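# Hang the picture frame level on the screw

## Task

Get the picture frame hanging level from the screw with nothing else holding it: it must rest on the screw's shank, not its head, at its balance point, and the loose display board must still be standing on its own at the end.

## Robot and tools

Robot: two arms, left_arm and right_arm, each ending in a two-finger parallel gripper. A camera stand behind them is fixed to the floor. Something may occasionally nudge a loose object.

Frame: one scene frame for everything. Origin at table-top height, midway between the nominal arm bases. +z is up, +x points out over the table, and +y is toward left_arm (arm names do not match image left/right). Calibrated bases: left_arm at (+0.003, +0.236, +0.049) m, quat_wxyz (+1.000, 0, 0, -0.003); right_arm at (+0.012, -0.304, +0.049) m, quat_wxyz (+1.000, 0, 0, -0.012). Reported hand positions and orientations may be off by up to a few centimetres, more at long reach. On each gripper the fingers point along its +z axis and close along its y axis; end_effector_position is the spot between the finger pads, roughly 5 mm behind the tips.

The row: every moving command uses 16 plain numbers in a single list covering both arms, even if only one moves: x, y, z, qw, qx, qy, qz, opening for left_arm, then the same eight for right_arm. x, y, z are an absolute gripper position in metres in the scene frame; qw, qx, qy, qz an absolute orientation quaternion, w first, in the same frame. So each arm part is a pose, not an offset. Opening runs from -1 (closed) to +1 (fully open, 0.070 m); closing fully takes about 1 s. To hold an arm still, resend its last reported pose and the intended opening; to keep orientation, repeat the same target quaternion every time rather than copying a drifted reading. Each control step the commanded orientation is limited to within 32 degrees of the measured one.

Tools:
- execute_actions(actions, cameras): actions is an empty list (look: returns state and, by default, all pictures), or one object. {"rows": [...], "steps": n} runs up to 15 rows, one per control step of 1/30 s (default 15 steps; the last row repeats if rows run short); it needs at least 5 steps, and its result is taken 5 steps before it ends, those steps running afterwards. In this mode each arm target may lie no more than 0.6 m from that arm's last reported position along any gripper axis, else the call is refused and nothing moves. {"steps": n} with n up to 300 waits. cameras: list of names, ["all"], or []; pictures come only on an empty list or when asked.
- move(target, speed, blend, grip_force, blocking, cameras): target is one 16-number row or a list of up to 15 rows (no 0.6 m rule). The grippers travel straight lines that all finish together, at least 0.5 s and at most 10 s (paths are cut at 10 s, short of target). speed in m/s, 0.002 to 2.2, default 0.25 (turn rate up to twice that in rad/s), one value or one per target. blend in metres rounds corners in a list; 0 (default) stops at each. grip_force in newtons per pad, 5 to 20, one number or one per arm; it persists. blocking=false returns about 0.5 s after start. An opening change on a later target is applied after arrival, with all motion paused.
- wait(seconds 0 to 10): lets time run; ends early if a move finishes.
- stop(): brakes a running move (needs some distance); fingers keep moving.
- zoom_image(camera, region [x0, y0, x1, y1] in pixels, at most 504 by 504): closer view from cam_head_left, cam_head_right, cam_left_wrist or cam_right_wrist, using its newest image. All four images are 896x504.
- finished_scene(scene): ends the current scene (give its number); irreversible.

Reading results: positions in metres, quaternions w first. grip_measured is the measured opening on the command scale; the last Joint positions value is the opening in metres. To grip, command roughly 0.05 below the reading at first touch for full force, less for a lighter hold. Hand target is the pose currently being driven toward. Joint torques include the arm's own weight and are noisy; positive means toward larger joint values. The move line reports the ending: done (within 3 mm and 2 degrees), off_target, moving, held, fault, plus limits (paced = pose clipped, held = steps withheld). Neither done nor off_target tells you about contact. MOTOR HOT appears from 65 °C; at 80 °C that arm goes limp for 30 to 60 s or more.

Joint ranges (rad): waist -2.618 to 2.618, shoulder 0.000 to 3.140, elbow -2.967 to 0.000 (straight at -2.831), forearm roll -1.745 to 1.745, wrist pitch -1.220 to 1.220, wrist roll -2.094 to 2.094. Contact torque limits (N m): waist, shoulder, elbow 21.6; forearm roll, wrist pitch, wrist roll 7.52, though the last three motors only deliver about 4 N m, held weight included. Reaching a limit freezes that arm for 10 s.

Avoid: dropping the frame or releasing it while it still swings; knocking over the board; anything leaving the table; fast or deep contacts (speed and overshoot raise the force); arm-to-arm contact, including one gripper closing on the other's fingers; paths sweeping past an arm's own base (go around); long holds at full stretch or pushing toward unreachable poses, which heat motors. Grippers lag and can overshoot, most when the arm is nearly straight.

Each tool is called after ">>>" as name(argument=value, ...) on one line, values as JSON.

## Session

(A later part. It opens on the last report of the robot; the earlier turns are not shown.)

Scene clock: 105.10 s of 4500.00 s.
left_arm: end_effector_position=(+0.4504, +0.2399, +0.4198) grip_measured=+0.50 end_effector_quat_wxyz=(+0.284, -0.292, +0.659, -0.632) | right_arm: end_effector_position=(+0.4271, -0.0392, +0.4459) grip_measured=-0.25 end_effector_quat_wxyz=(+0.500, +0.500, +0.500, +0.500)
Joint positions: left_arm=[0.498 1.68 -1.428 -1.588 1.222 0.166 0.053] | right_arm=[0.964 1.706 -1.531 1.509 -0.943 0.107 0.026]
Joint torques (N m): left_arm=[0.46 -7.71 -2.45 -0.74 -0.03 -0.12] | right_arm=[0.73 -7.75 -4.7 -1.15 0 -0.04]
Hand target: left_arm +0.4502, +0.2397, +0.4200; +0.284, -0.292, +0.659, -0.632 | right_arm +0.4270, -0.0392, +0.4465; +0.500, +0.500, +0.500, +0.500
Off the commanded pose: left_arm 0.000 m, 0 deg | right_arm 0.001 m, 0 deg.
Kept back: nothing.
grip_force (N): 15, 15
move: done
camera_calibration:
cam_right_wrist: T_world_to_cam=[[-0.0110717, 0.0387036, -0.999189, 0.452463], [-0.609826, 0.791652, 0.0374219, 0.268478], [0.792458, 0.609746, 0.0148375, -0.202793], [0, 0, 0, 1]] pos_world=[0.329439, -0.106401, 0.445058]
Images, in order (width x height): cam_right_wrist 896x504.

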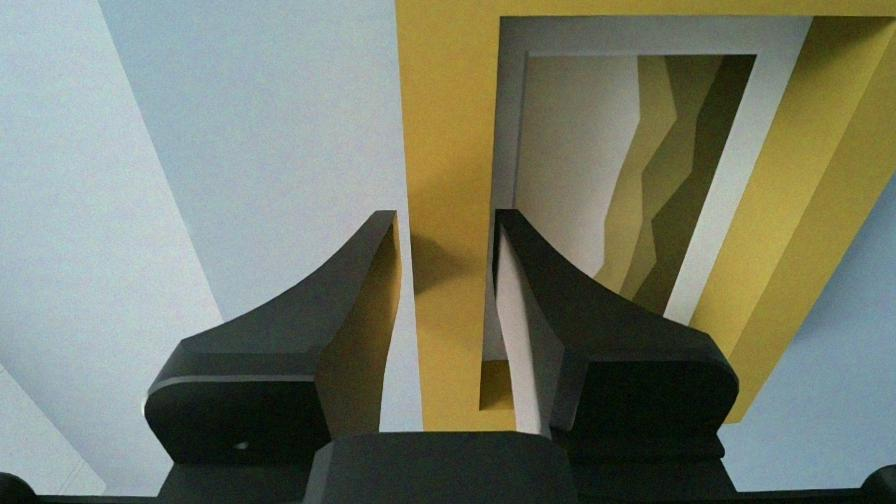

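>>> move(target=[[0.4502,0.2397,0.42,0.284,-0.292,0.659,-0.632,0.5,0.427,-0.0392,0.4465,0.5,0.5,0.5,0.5,0.1],[0.4502,0.2397,0.42,0.284,-0.292,0.659,-0.632,0.5,0.36,-0.0392,0.4465,0.5,0.5,0.5,0.5,0.1]], speed=[0.05,0.06], cameras=["cam_right_wrist","cam_left_wrist"])

>>> zoom_image(camera="cam_left_wrist", region=[335, 270, 545, 380])

Scene clock: 107.30 s of 4500.00 s.
left_arm: end_effector_position=(+0.4504, +0.2399, +0.4198) grip_measured=+0.50 end_effector_quat_wxyz=(+0.284, -0.292, +0.659, -0.632) | right_arm: end_effector_position=(+0.3596, -0.0392, +0.4466) grip_measured=+0.10 end_effector_quat_wxyz=(+0.500, +0.500, +0.500, +0.500)
Joint positions: left_arm=[0.498 1.68 -1.428 -1.588 1.222 0.166 0.053] | right_arm=[1.151 1.582 -1.379 1.516 -1.13 0.127 0.039]
Joint torques (N m): left_arm=[0.34 -7.62 -2.41 -0.73 -0.07 -0.14] | right_arm=[-0.48 -5.68 -3.9 -1.11 -0.01 0.17]
Hand target: left_arm +0.4502, +0.2397, +0.4200; +0.284, -0.292, +0.659, -0.632 | right_arm +0.3600, -0.0392, +0.4465; +0.500, +0.500, +0.500, +0.500
Off the commanded pose: left_arm 0.000 m, 0 deg | right_arm 0.000 m, 0 deg.
Kept back: nothing.
grip_force (N): 15, 15
move: done
camera_calibration:
cam_left_wrist: T_world_to_cam=[[0.0358437, -0.054784, 0.997855, -0.418352], [-0.96969, -0.243395, 0.0214692, 0.486769], [0.241696, -0.968379, -0.0618476, 0.271207], [0, 0, 0, 1]] pos_world=[0.42146, 0.358189, 0.423777]
cam_right_wrist: T_world_to_cam=[[-0.00975346, 0.0385407, -0.999209, 0.451865], [-0.610222, 0.79139, 0.0364814, 0.227851], [0.79217, 0.610096, 0.0157996, -0.149704], [0, 0, 0, 1]] pos_world=[0.262038, -0.106401, 0.44556]
Images, in order (width x height): cam_left_wrist 896x504, cam_right_wrist 896x504.

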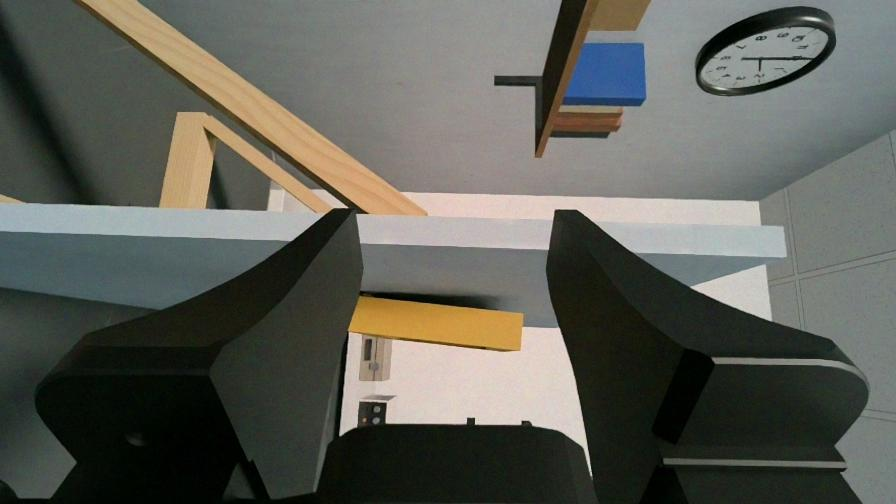

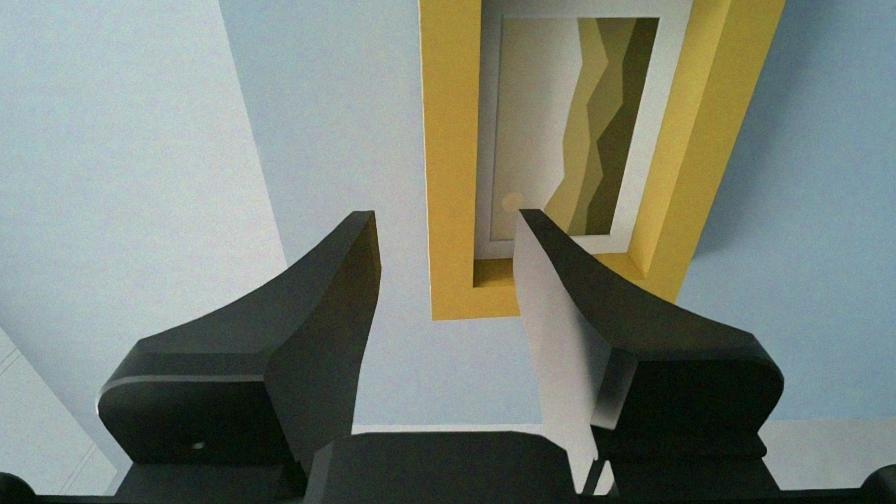

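Scaled by 2.400 from the camera's 896x504 image, which has a finer 1280x720 frame.

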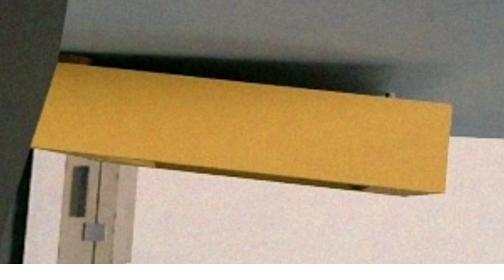

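>>> zoom_image(camera="cam_right_wrist", region=[390, 0, 520, 340])

>>> execute_actions(actions=[], cameras=["cam_head_left","cam_head_right","cam_right_wrist"])

>>> zoom_image(camera="cam_head_right", region=[400, 10, 520, 110])

>>> zoom_image(camera="cam_head_left", region=[410, 10, 530, 110])

Scaled by 1.482 from the camera's 896x504 image, which has a finer 1280x720 frame.

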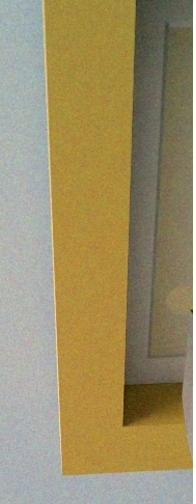

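Scene clock: 107.63 s of 4500.00 s.
left_arm: end_effector_position=(+0.4504, +0.2399, +0.4198) grip_measured=+0.50 end_effector_quat_wxyz=(+0.284, -0.292, +0.659, -0.632) | right_arm: end_effector_position=(+0.3598, -0.0393, +0.4466) grip_measured=+0.10 end_effector_quat_wxyz=(+0.500, +0.500, +0.500, +0.500)
Joint positions: left_arm=[0.498 1.68 -1.428 -1.588 1.222 0.166 0.053] | right_arm=[1.15 1.582 -1.379 1.516 -1.129 0.127 0.039]
Joint torques (N m): left_arm=[0.4 -7.59 -2.34 -0.72 -0.02 -0.14] | right_arm=[-0.46 -4.82 -4.25 -1.16 -0.01 0.15]
Motor temperatures (°C): left_arm=[31 33 33 33 36 30] | right_arm=[29 31 34 35 38 32]
Hand target: left_arm +0.4502, +0.2397, +0.4200; +0.284, -0.292, +0.659, -0.632 | right_arm +0.3600, -0.0392, +0.4465; +0.500, +0.500, +0.500, +0.500
Off the commanded pose: left_arm 0.000 m, 0 deg | right_arm 0.000 m, 0 deg.
Steps of this call (1-10: nothing new was sent). Readings (end_effector_position of left_arm | right_arm):
1: (+0.4504, +0.2399, +0.4198) | (+0.3596, -0.0392, +0.4466)
2: (+0.4504, +0.2399, +0.4198) | (+0.3598, -0.0395, +0.4466)
4: (+0.4504, +0.2399, +0.4198) | (+0.3598, -0.0393, +0.4466)
8: (+0.4504, +0.2399, +0.4198) | (+0.3598, -0.0393, +0.4466)
10: the state above
grip_force (N): 15, 15
camera_calibration:
cam_right_wrist: T_world_to_cam=[[-0.00989274, 0.0385646, -0.999207, 0.451912], [-0.610218, 0.791389, 0.0365853, 0.228084], [0.792172, 0.610096, 0.0157038, -0.149698], [0, 0, 0, 1]] pos_world=[0.262238, -0.106601, 0.44556]
Images, in order (width x height): cam_head_left 896x504, cam_head_right 896x504, cam_right_wrist 896x504.

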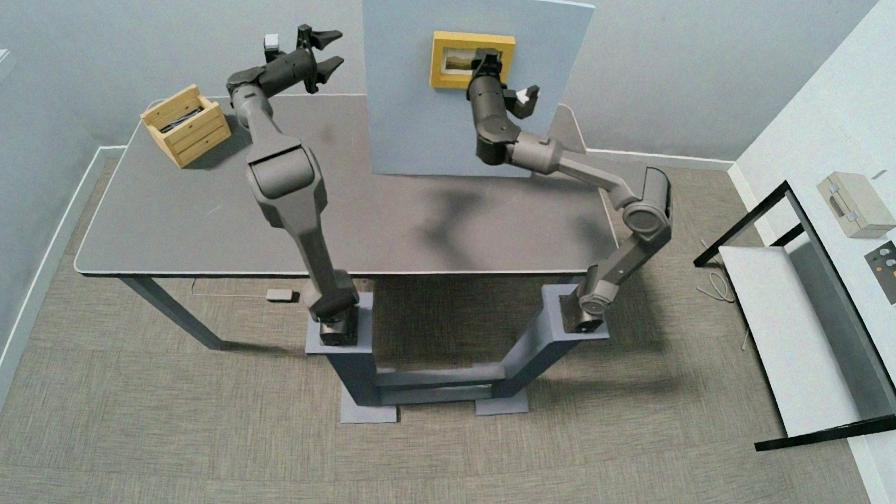

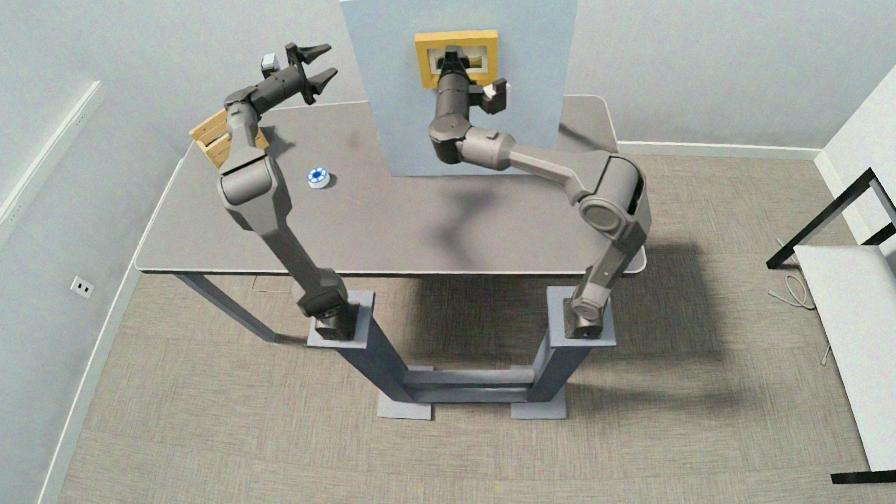

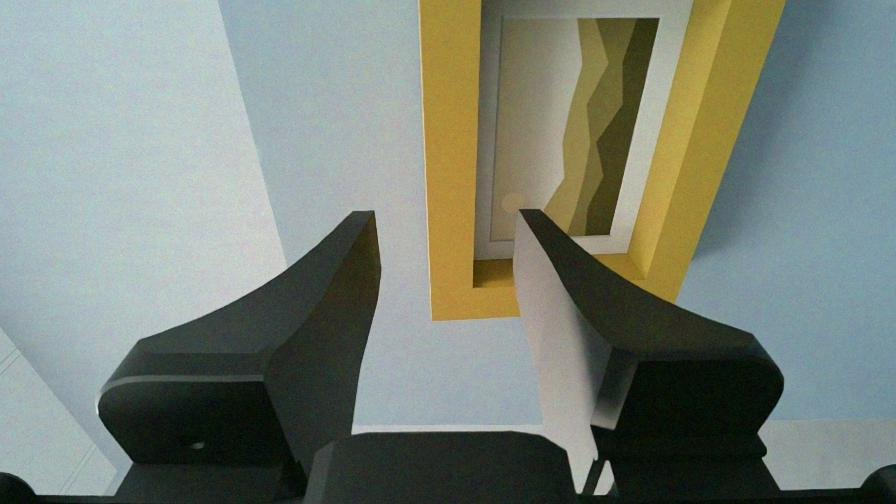

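Scaled by 4.200 from the camera's 896x504 image, which has a finer 1280x720 frame.

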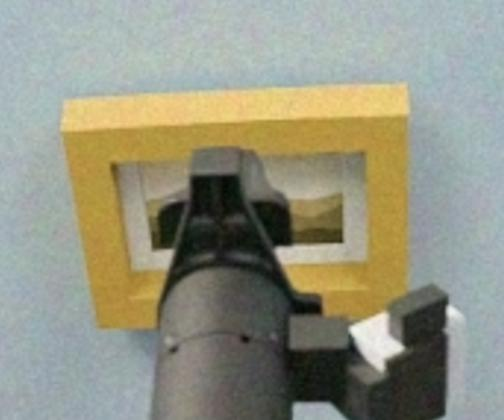

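Scaled by 4.200 from the camera's 896x504 image, which has a finer 1280x720 frame.

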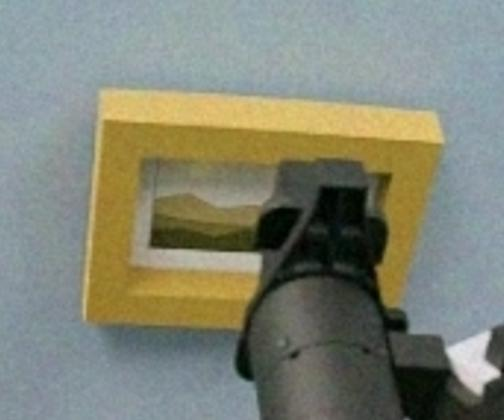

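>>> move(target=[[0.4502,0.2397,0.42,0.284,-0.292,0.659,-0.632,0.5,0.36,0.0,0.485,0.5,0.5,0.5,0.5,0.1],[0.4502,0.2397,0.42,0.284,-0.292,0.659,-0.632,0.5,0.37,0.034,0.485,0.5,0.5,0.5,0.5,-1],[0.4502,0.2397,0.42,0.284,-0.292,0.659,-0.632,0.5,0.43,0.034,0.480,0.5,0.5,0.5,0.5,-1]], speed=0.15, blend=[0.02,0.02,0])

>>> move(target=[0.4502,0.2397,0.42,0.284,-0.292,0.659,-0.632,0.5,0.43,0.034,0.48,0.5,0.5,0.5,0.5,-1], cameras=["cam_right_wrist","cam_left_wrist"])

Scene clock: 112.50 s of 4500.00 s.
left_arm: end_effector_position=(+0.4504, +0.2399, +0.4198) grip_measured=+0.50 end_effector_quat_wxyz=(+0.284, -0.292, +0.659, -0.632) | right_arm: end_effector_position=(+0.4305, +0.0342, +0.4796) grip_measured=-1.00 end_effector_quat_wxyz=(+0.500, +0.500, +0.500, +0.500)
Joint positions: left_arm=[0.498 1.68 -1.428 -1.588 1.222 0.166 0.053] | right_arm=[1.068 1.981 -2.065 1.67 -1.052 -0.199 0]
Joint torques (N m): left_arm=[0.36 -7.75 -2.63 -0.72 -0.03 -0.14] | right_arm=[0.75 -9.58 -3.65 -1.2 0.01 0.11]
Hand target: left_arm +0.4502, +0.2397, +0.4200; +0.284, -0.292, +0.659, -0.632 | right_arm +0.4300, +0.0340, +0.4800; +0.500, +0.500, +0.500, +0.500
Off the commanded pose: left_arm 0.000 m, 0 deg | right_arm 0.001 m, 0 deg.
Kept back: nothing.
grip_force (N): 15, 15
move: done; blend cut to 0.0177 m at target 1, 0 m at target 2

Scene clock: 113.00 s of 4500.00 s.
left_arm: end_effector_position=(+0.4504, +0.2399, +0.4198) grip_measured=+0.50 end_effector_quat_wxyz=(+0.284, -0.292, +0.659, -0.632) | right_arm: end_effector_position=(+0.4303, +0.0338, +0.4797) grip_measured=-1.00 end_effector_quat_wxyz=(+0.500, +0.500, +0.500, +0.500)
Joint positions: left_arm=[0.498 1.68 -1.428 -1.588 1.222 0.166 0.053] | right_arm=[1.068 1.98 -2.065 1.67 -1.053 -0.199 0]
Joint torques (N m): left_arm=[0.44 -7.68 -2.43 -0.72 -0.07 -0.13] | right_arm=[0.73 -9.55 -3.39 -1.2 0.01 0.19]
Hand target: left_arm +0.4502, +0.2397, +0.4200; +0.284, -0.292, +0.659, -0.632 | right_arm +0.4300, +0.0340, +0.4800; +0.500, +0.500, +0.500, +0.500
Off the commanded pose: left_arm 0.000 m, 0 deg | right_arm 0.000 m, 0 deg.
Kept back: nothing.
grip_force (N): 15, 15
move: done
camera_calibration:
cam_left_wrist: T_world_to_cam=[[0.0358437, -0.054784, 0.997855, -0.418352], [-0.96969, -0.243395, 0.0214692, 0.486769], [0.241696, -0.968379, -0.0618476, 0.271207], [0, 0, 0, 1]] pos_world=[0.42146, 0.358189, 0.423777]
cam_right_wrist: T_world_to_cam=[[-0.0104657, 0.038028, -0.999222, 0.483234], [-0.609735, 0.791763, 0.0365189, 0.211763], [0.792536, 0.609643, 0.0149007, -0.250541], [0, 0, 0, 1]] pos_world=[0.33274, -0.0333019, 0.478857]
Images, in order (width x height): cam_left_wrist 896x504, cam_right_wrist 896x504.

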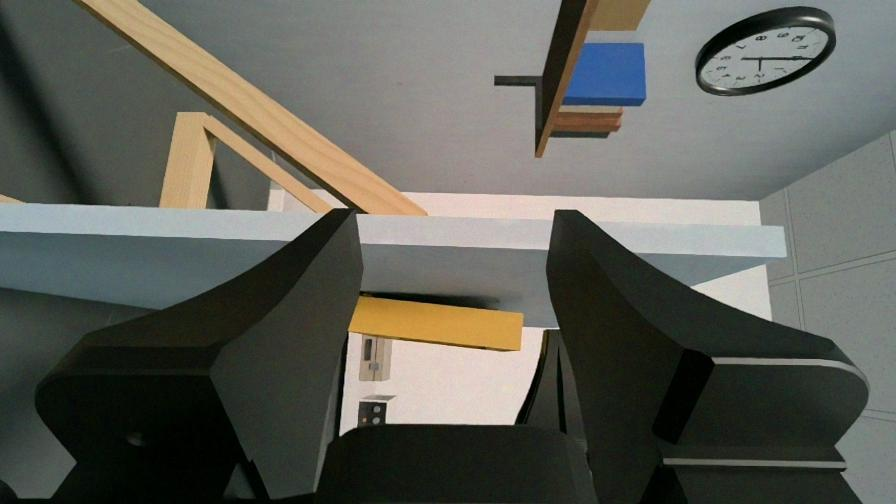

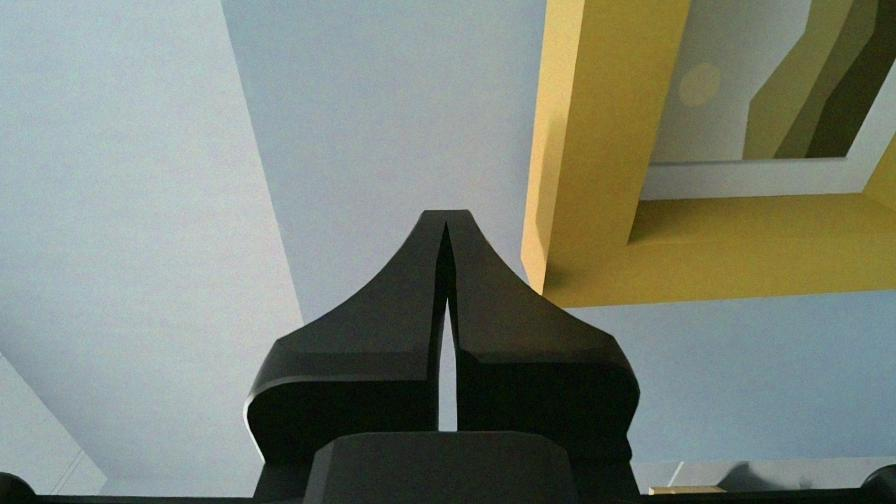

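>>> move(target=[[0.4502,0.2397,0.42,0.284,-0.292,0.659,-0.632,0.5,0.43,0.034,0.466,0.5,0.5,0.5,0.5,-1],[0.4502,0.2397,0.42,0.284,-0.292,0.659,-0.632,0.5,0.43,0.034,0.457,0.5,0.5,0.5,0.5,-1]], speed=[0.05,0.02], cameras=["cam_right_wrist","cam_left_wrist"])

Scene clock: 114.47 s of 4500.00 s.
left_arm: end_effector_position=(+0.4504, +0.2399, +0.4198) grip_measured=+0.50 end_effector_quat_wxyz=(+0.284, -0.292, +0.659, -0.632) | right_arm: end_effector_position=(+0.4300, +0.0340, +0.4569) grip_measured=-1.00 end_effector_quat_wxyz=(+0.500, +0.500, +0.500, +0.500)
Joint positions: left_arm=[0.498 1.68 -1.428 -1.588 1.222 0.166 0.053] | right_arm=[1.069 1.957 -1.935 1.608 -1.046 -0.075 0]
Joint torques (N m): left_arm=[0.58 -7.75 -2.34 -0.72 -0.06 -0.13] | right_arm=[0.24 -9.22 -3.92 -0.99 0.04 -0.14]
Hand target: left_arm +0.4502, +0.2397, +0.4200; +0.284, -0.292, +0.659, -0.632 | right_arm +0.4300, +0.0340, +0.4570; +0.500, +0.500, +0.500, +0.500
Off the commanded pose: left_arm 0.000 m, 0 deg | right_arm 0.000 m, 0 deg.
Kept back: nothing.
grip_force (N): 15, 15
move: done
camera_calibration:
cam_left_wrist: T_world_to_cam=[[0.0358437, -0.054784, 0.997855, -0.418352], [-0.96969, -0.243395, 0.0214692, 0.486769], [0.241696, -0.968379, -0.0618476, 0.271207], [0, 0, 0, 1]] pos_world=[0.42146, 0.358189, 0.423777]
cam_right_wrist: T_world_to_cam=[[-0.00986041, 0.0387064, -0.999202, 0.460063], [-0.610044, 0.791518, 0.0366814, 0.212378], [0.792306, 0.609919, 0.0158079, -0.250209], [0, 0, 0, 1]] pos_world=[0.332339, -0.033301, 0.45586]
Images, in order (width x height): cam_left_wrist 896x504, cam_right_wrist 896x504.

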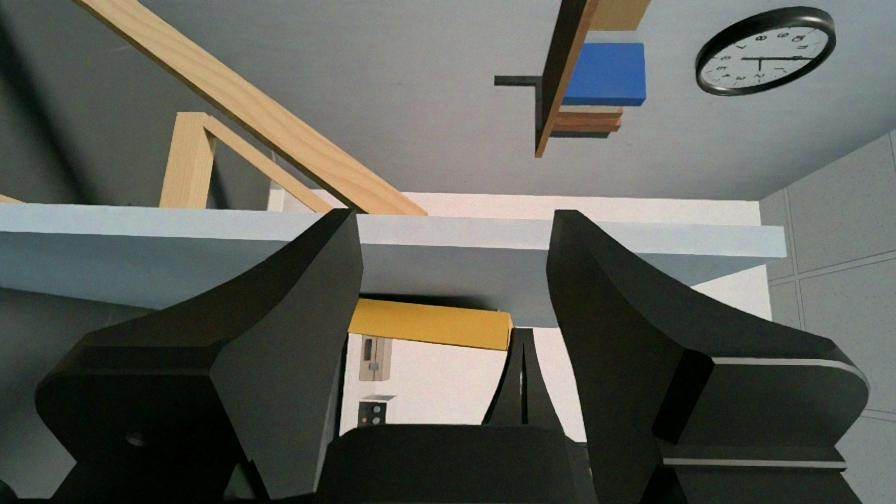

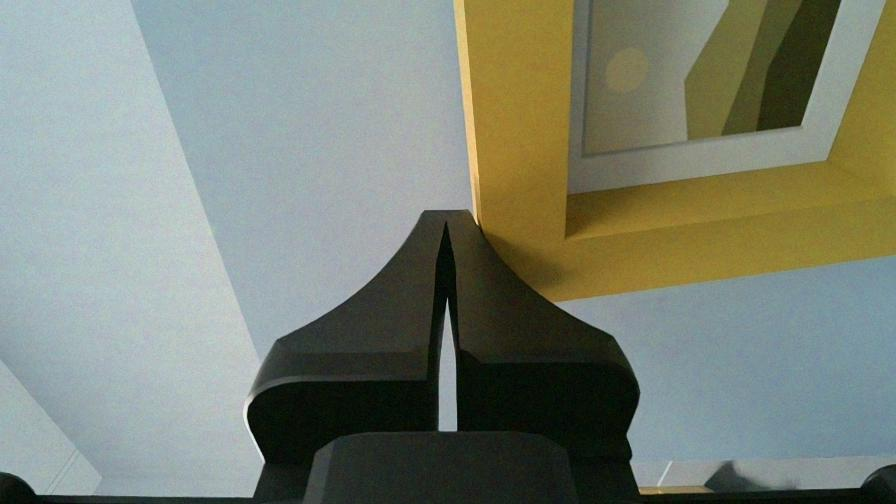

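>>> move(target=[[0.4502,0.2397,0.42,0.284,-0.292,0.659,-0.632,0.5,0.43,0.034,0.464,0.5,0.5,0.5,0.5,-1],[0.4502,0.2397,0.42,0.284,-0.292,0.659,-0.632,0.5,0.43,0.034,0.48,0.5,0.5,0.5,0.5,-1]], speed=[0.015,0.05], cameras=["cam_right_wrist","cam_left_wrist","cam_head_left","cam_head_right"])

>>> zoom_image(camera="cam_head_right", region=[400, 10, 520, 110])

>>> zoom_image(camera="cam_head_left", region=[410, 10, 530, 110])

Scene clock: 115.90 s of 4500.00 s.
left_arm: end_effector_position=(+0.4504, +0.2399, +0.4198) grip_measured=+0.50 end_effector_quat_wxyz=(+0.284, -0.292, +0.659, -0.632) | right_arm: end_effector_position=(+0.4298, +0.0338, +0.4809) grip_measured=-1.00 end_effector_quat_wxyz=(+0.500, +0.500, +0.500, +0.500)
Joint positions: left_arm=[0.498 1.68 -1.428 -1.588 1.222 0.166 0.053] | right_arm=[1.069 1.979 -2.066 1.67 -1.053 -0.2 0]
Joint torques (N m): left_arm=[0.49 -7.62 -2.4 -0.71 -0.02 -0.13] | right_arm=[-0.4 -7.7 -3.43 -1.15 0.03 0.17]
Hand target: left_arm +0.4502, +0.2397, +0.4200; +0.284, -0.292, +0.659, -0.632 | right_arm +0.4300, +0.0340, +0.4800; +0.500, +0.500, +0.500, +0.500
Off the commanded pose: left_arm 0.000 m, 0 deg | right_arm 0.001 m, 0 deg.
Kept back: nothing.
grip_force (N): 15, 15
move: done
camera_calibration:
cam_left_wrist: T_world_to_cam=[[0.0358437, -0.054784, 0.997855, -0.418352], [-0.96969, -0.243395, 0.0214692, 0.486769], [0.241696, -0.968379, -0.0618476, 0.271207], [0, 0, 0, 1]] pos_world=[0.42146, 0.358189, 0.423777]
cam_right_wrist: T_world_to_cam=[[-0.00906483, 0.0396403, -0.999173, 0.483707], [-0.610295, 0.791313, 0.0369307, 0.211555], [0.792122, 0.610125, 0.0170192, -0.250899], [0, 0, 0, 1]] pos_world=[0.332238, -0.0335003, 0.479764]

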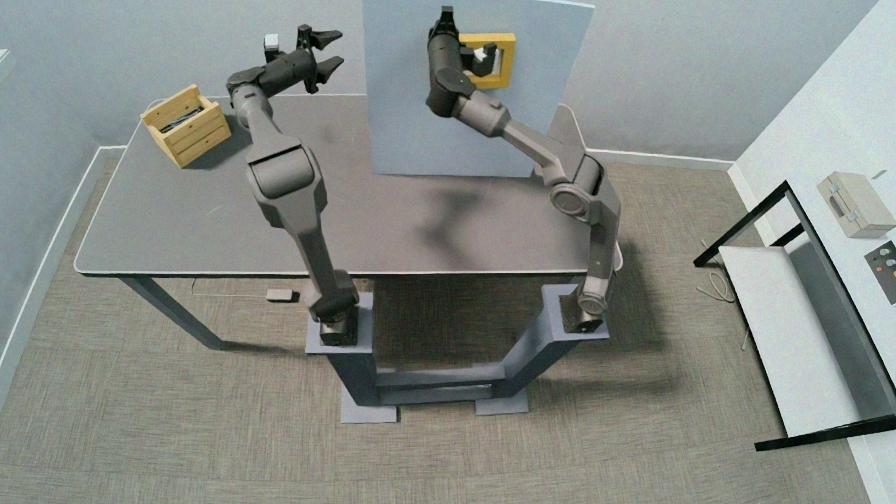

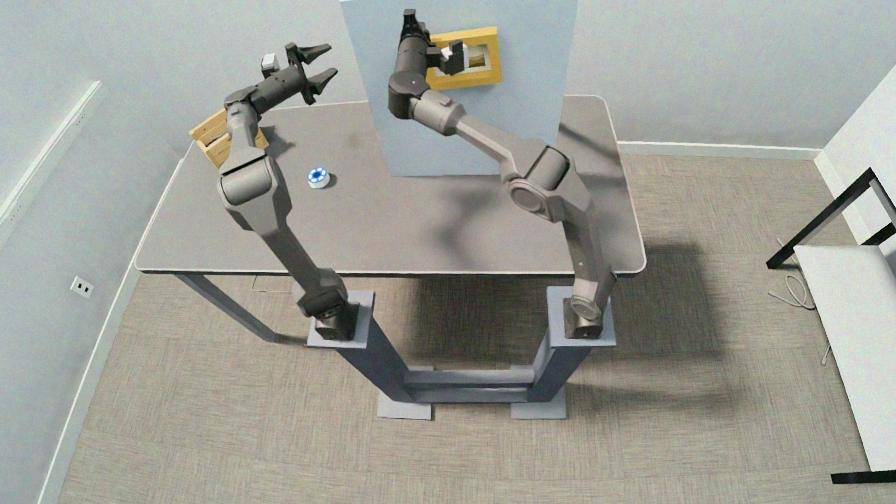

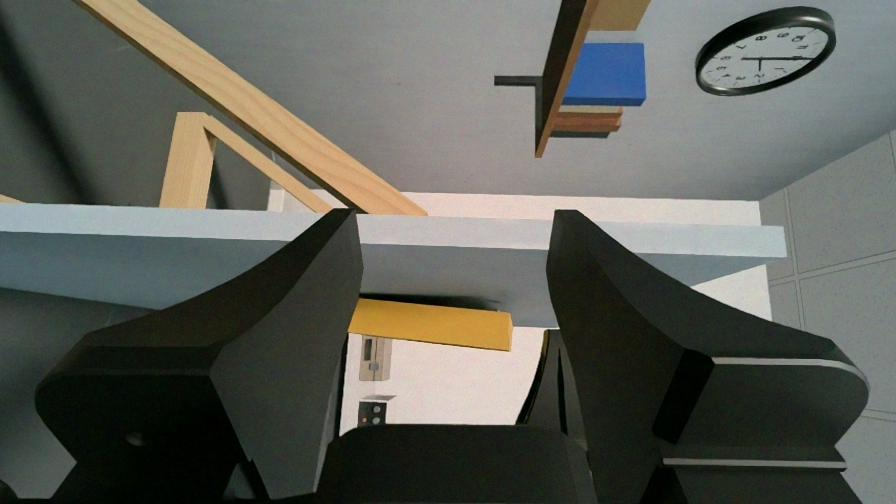

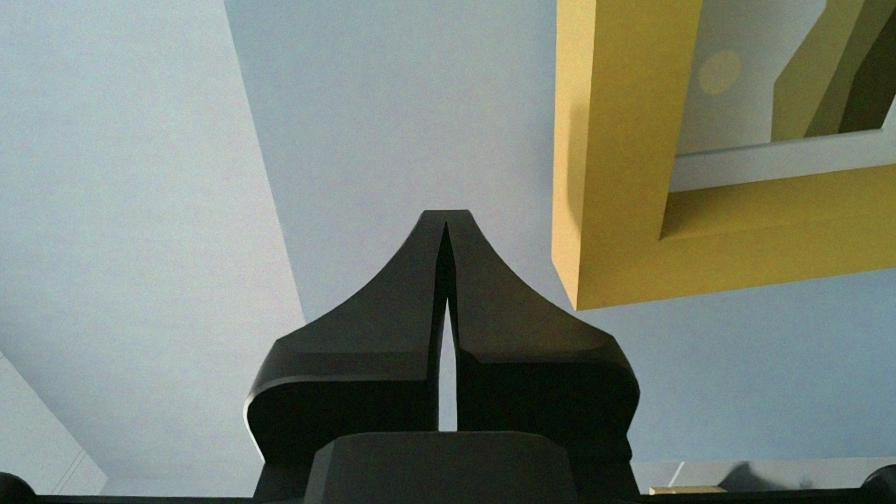

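Scaled by 4.200 from the camera's 896x504 image, which has a finer 1280x720 frame.

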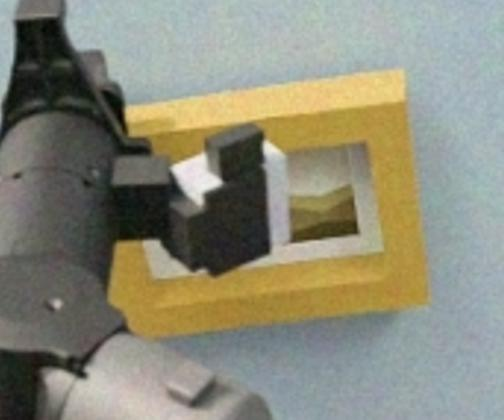

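Scaled by 4.200 from the camera's 896x504 image, which has a finer 1280x720 frame.

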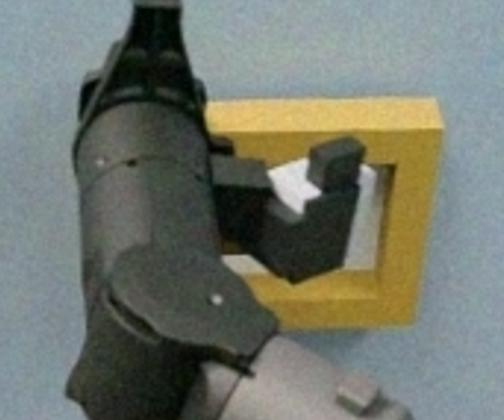

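>>> move(target=[[0.4502,0.2397,0.42,0.284,-0.292,0.659,-0.632,0.5,0.43,0.034,0.458,0.5,0.5,0.5,0.5,-1],[0.4502,0.2397,0.42,0.284,-0.292,0.659,-0.632,0.5,0.43,0.034,0.449,0.5,0.5,0.5,0.5,-1]], speed=[0.05,0.02], cameras=["cam_right_wrist"])

>>> move(target=[[0.4502,0.2397,0.42,0.284,-0.292,0.659,-0.632,0.5,0.43,0.034,0.456,0.5,0.5,0.5,0.5,-1],[0.4502,0.2397,0.42,0.284,-0.292,0.659,-0.632,0.5,0.43,0.034,0.48,0.5,0.5,0.5,0.5,-1]], speed=[0.015,0.05], cameras=["cam_right_wrist","cam_left_wrist","cam_head_left","cam_head_right"])

Scene clock: 118.07 s of 4500.00 s.
left_arm: end_effector_position=(+0.4504, +0.2399, +0.4198) grip_measured=+0.50 end_effector_quat_wxyz=(+0.284, -0.292, +0.659, -0.632) | right_arm: end_effector_position=(+0.4301, +0.0342, +0.4486) grip_measured=-1.00 end_effector_quat_wxyz=(+0.500, +0.500, +0.500, +0.500)
Joint positions: left_arm=[0.498 1.68 -1.428 -1.588 1.222 0.166 0.053] | right_arm=[1.069 1.953 -1.895 1.588 -1.045 -0.035 0]
Joint torques (N m): left_arm=[0.51 -7.71 -2.43 -0.71 -0.08 -0.1] | right_arm=[-0.12 -8.98 -3.8 -0.92 0.11 -0.12]
Hand target: left_arm +0.4502, +0.2397, +0.4200; +0.284, -0.292, +0.659, -0.632 | right_arm +0.4300, +0.0340, +0.4490; +0.500, +0.500, +0.500, +0.500
Off the commanded pose: left_arm 0.000 m, 0 deg | right_arm 0.000 m, 0 deg.
Kept back: nothing.
grip_force (N): 15, 15
move: done
camera_calibration:
cam_right_wrist: T_world_to_cam=[[-0.0101823, 0.0381144, -0.999222, 0.451956], [-0.610142, 0.791455, 0.0364069, 0.212735], [0.792227, 0.610037, 0.0151964, -0.249977], [0, 0, 0, 1]] pos_world=[0.332438, -0.0331008, 0.447658]
Images, in order (width x height): cam_right_wrist 896x504.

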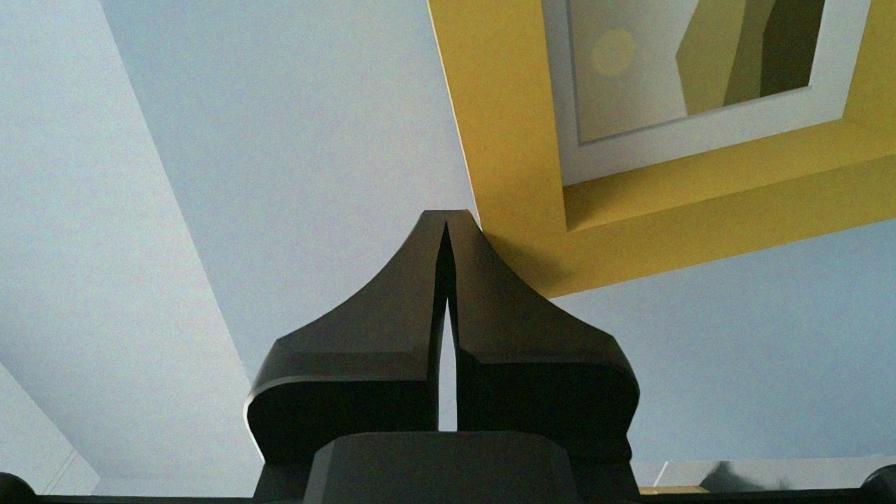

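Scene clock: 119.33 s of 4500.00 s.
left_arm: end_effector_position=(+0.4504, +0.2399, +0.4198) grip_measured=+0.50 end_effector_quat_wxyz=(+0.284, -0.292, +0.659, -0.632) | right_arm: end_effector_position=(+0.4298, +0.0338, +0.4808) grip_measured=-1.00 end_effector_quat_wxyz=(+0.500, +0.500, +0.500, +0.500)
Joint positions: left_arm=[0.498 1.68 -1.428 -1.588 1.222 0.166 0.053] | right_arm=[1.069 1.979 -2.066 1.67 -1.053 -0.2 0]
Joint torques (N m): left_arm=[0.46 -7.59 -2.48 -0.72 -0.03 -0.13] | right_arm=[-0.11 -7.73 -3.4 -1.15 0.03 0.17]
Hand target: left_arm +0.4502, +0.2397, +0.4200; +0.284, -0.292, +0.659, -0.632 | right_arm +0.4300, +0.0340, +0.4800; +0.500, +0.500, +0.500, +0.500
Off the commanded pose: left_arm 0.000 m, 0 deg | right_arm 0.001 m, 0 deg.
Kept back: nothing.
grip_force (N): 15, 15
move: done
camera_calibration:
cam_left_wrist: T_world_to_cam=[[0.0358437, -0.054784, 0.997855, -0.418352], [-0.96969, -0.243395, 0.0214692, 0.486769], [0.241696, -0.968379, -0.0618476, 0.271207], [0, 0, 0, 1]] pos_world=[0.42146, 0.358189, 0.423777]
cam_right_wrist: T_world_to_cam=[[-0.00900536, 0.0395593, -0.999177, 0.483587], [-0.610251, 0.791351, 0.0368311, 0.211593], [0.792157, 0.61008, 0.0170147, -0.250908], [0, 0, 0, 1]] pos_world=[0.332238, -0.0335005, 0.479664]

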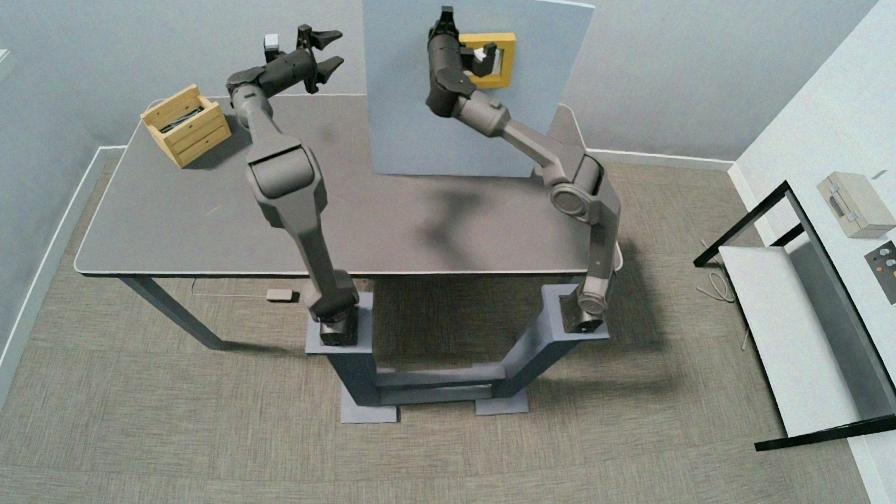

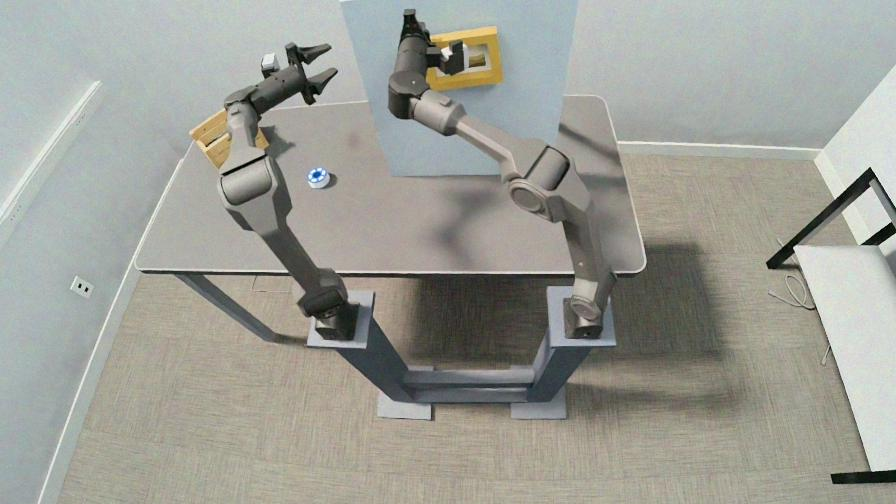

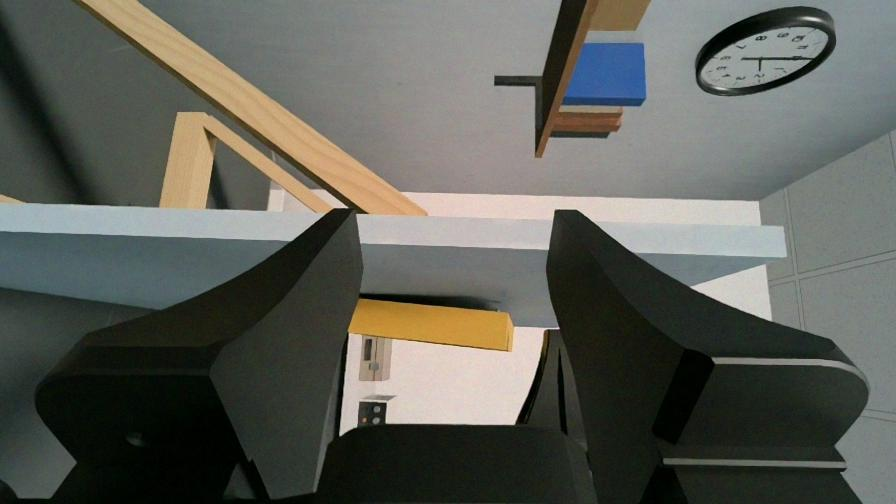

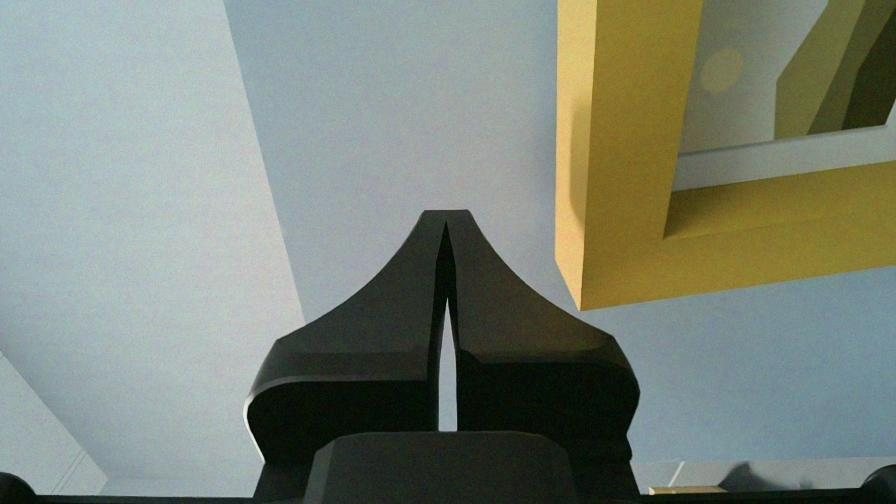

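>>> move(target=[[0.4502,0.2397,0.42,0.284,-0.292,0.659,-0.632,0.5,0.43,0.02,0.492,0.5,0.5,0.5,0.5,-1],[0.4502,0.2397,0.42,0.284,-0.292,0.659,-0.632,0.5,0.43,-0.097,0.492,0.5,0.5,0.5,0.5,-1],[0.4502,0.2397,0.42,0.284,-0.292,0.659,-0.632,0.5,0.43,-0.097,0.473,0.5,0.5,0.5,0.5,-1]], speed=[0.1,0.1,0.04], blend=[0.005,0.01,0], cameras=["cam_right_wrist"])

Scene clock: 121.83 s of 4500.00 s.
left_arm: end_effector_position=(+0.4504, +0.2399, +0.4198) grip_measured=+0.50 end_effector_quat_wxyz=(+0.284, -0.292, +0.659, -0.632) | right_arm: end_effector_position=(+0.4301, -0.0971, +0.4726) grip_measured=-1.00 end_effector_quat_wxyz=(+0.500, +0.500, +0.500, +0.500)
Joint positions: left_arm=[0.498 1.68 -1.428 -1.588 1.222 0.166 0.053] | right_arm=[0.836 1.556 -1.453 1.557 -0.813 0.021 0]
Joint torques (N m): left_arm=[0.49 -7.81 -2.58 -0.72 -0.03 -0.09] | right_arm=[0.71 -6.67 -4.56 -0.86 0.04 -0.21]
Hand target: left_arm +0.4502, +0.2397, +0.4200; +0.284, -0.292, +0.659, -0.632 | right_arm +0.4300, -0.0970, +0.4730; +0.500, +0.500, +0.500, +0.500
Off the commanded pose: left_arm 0.000 m, 0 deg | right_arm 0.000 m, 0 deg.
Kept back: nothing.
grip_force (N): 15, 15
move: done; blend cut to 0.0095 m at target 2
camera_calibration:
cam_right_wrist: T_world_to_cam=[[-0.0102629, 0.0384192, -0.999209, 0.48101], [-0.609919, 0.791614, 0.0367018, 0.315513], [0.792398, 0.609813, 0.0153083, -0.170451], [0, 0, 0, 1]] pos_world=[0.332439, -0.164301, 0.471659]
Images, in order (width x height): cam_right_wrist 896x504.

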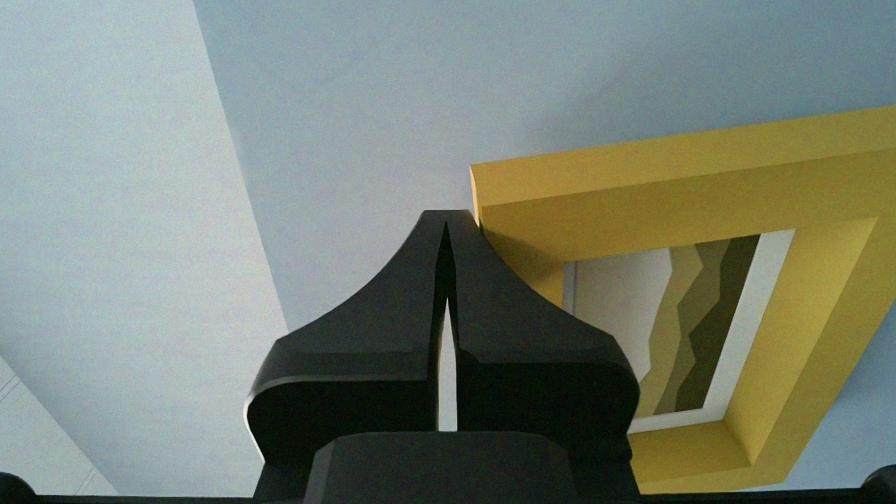

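>>> move(target=[[0.4502,0.2397,0.42,0.284,-0.292,0.659,-0.632,0.5,0.43,-0.089,0.474,0.5,0.5,0.5,0.5,-1],[0.4502,0.2397,0.42,0.284,-0.292,0.659,-0.632,0.5,0.43,-0.089,0.457,0.5,0.5,0.5,0.5,-1]], speed=[0.04,0.025], cameras=["cam_right_wrist"])

>>> move(target=[0.4502,0.2397,0.42,0.284,-0.292,0.659,-0.632,0.5,0.43,-0.089,0.451,0.5,0.5,0.5,0.5,-1], speed=0.02, cameras=["cam_right_wrist"])

Scene clock: 125.00 s of 4500.00 s.
left_arm: end_effector_position=(+0.4504, +0.2399, +0.4198) grip_measured=+0.50 end_effector_quat_wxyz=(+0.284, -0.292, +0.659, -0.632) | right_arm: end_effector_position=(+0.4301, -0.0894, +0.4571) grip_measured=-1.00 end_effector_quat_wxyz=(+0.501, +0.500, +0.499, +0.500)
Joint positions: left_arm=[0.498 1.68 -1.428 -1.588 1.222 0.166 0.053] | right_arm=[0.854 1.574 -1.411 1.501 -0.835 0.102 0]
Joint torques (N m): left_arm=[0.5 -7.86 -2.66 -0.73 -0.05 -0.11] | right_arm=[0.77 -4.79 -3.6 -0.68 0.22 -0.23]
Hand target: left_arm +0.4502, +0.2397, +0.4200; +0.284, -0.292, +0.659, -0.632 | right_arm +0.4300, -0.0890, +0.4570; +0.500, +0.500, +0.500, +0.500
Off the commanded pose: left_arm 0.000 m, 0 deg | right_arm 0.000 m, 0 deg.
Kept back: nothing.
grip_force (N): 15, 15
move: done
camera_calibration:
cam_right_wrist: T_world_to_cam=[[-0.00903512, 0.0386555, -0.999212, 0.464756], [-0.609104, 0.792266, 0.0361572, 0.309994], [0.793039, 0.60895, 0.016387, -0.17581], [0, 0, 0, 1]] pos_world=[0.332442, -0.156504, 0.456062]
Images, in order (width x height): cam_right_wrist 896x504.

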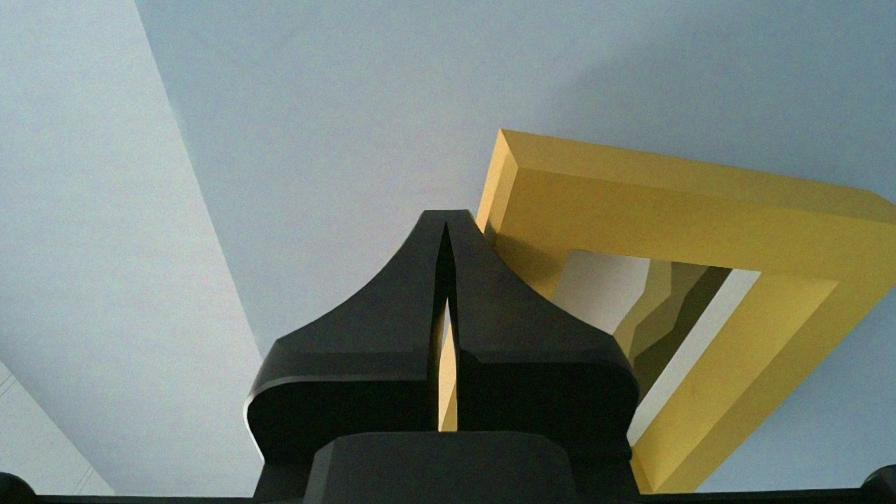

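Scene clock: 125.70 s of 4500.00 s.
left_arm: end_effector_position=(+0.4504, +0.2399, +0.4198) grip_measured=+0.50 end_effector_quat_wxyz=(+0.284, -0.292, +0.659, -0.632) | right_arm: end_effector_position=(+0.4301, -0.0892, +0.4511) grip_measured=-1.00 end_effector_quat_wxyz=(+0.500, +0.500, +0.500, +0.500)
Joint positions: left_arm=[0.498 1.68 -1.428 -1.588 1.222 0.166 0.053] | right_arm=[0.854 1.574 -1.388 1.481 -0.836 0.134 0]
Joint torques (N m): left_arm=[0.47 -7.74 -2.4 -0.69 -0.01 -0.14] | right_arm=[2 -3.01 -3.09 -0.49 0.4 -0.04]
Hand target: left_arm +0.4502, +0.2397, +0.4200; +0.284, -0.292, +0.659, -0.632 | right_arm +0.4300, -0.0890, +0.4510; +0.500, +0.500, +0.500, +0.500
Off the commanded pose: left_arm 0.000 m, 0 deg | right_arm 0.000 m, 0 deg.
Kept back: nothing.
grip_force (N): 15, 15
move: done
camera_calibration:
cam_right_wrist: T_world_to_cam=[[-0.00974576, 0.038905, -0.999195, 0.459024], [-0.609873, 0.791646, 0.0367722, 0.310011], [0.792439, 0.609741, 0.0160119, -0.17528], [0, 0, 0, 1]] pos_world=[0.332439, -0.156401, 0.450061]
Images, in order (width x height): cam_right_wrist 896x504.

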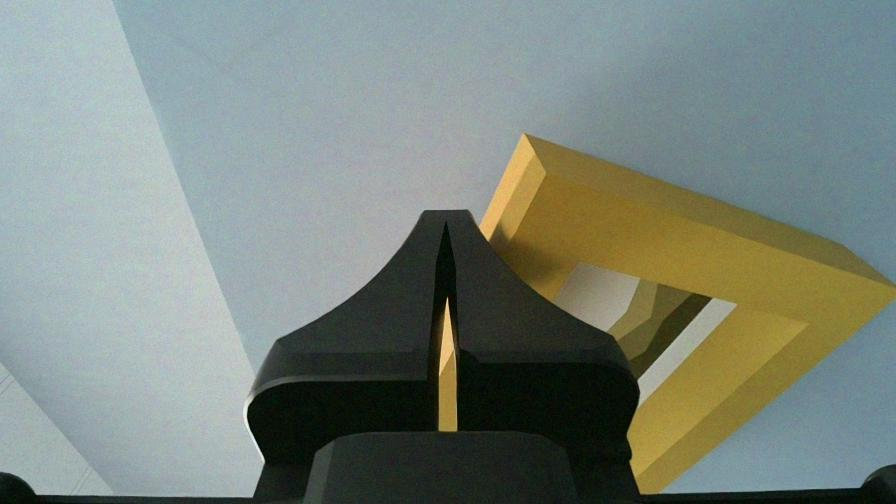

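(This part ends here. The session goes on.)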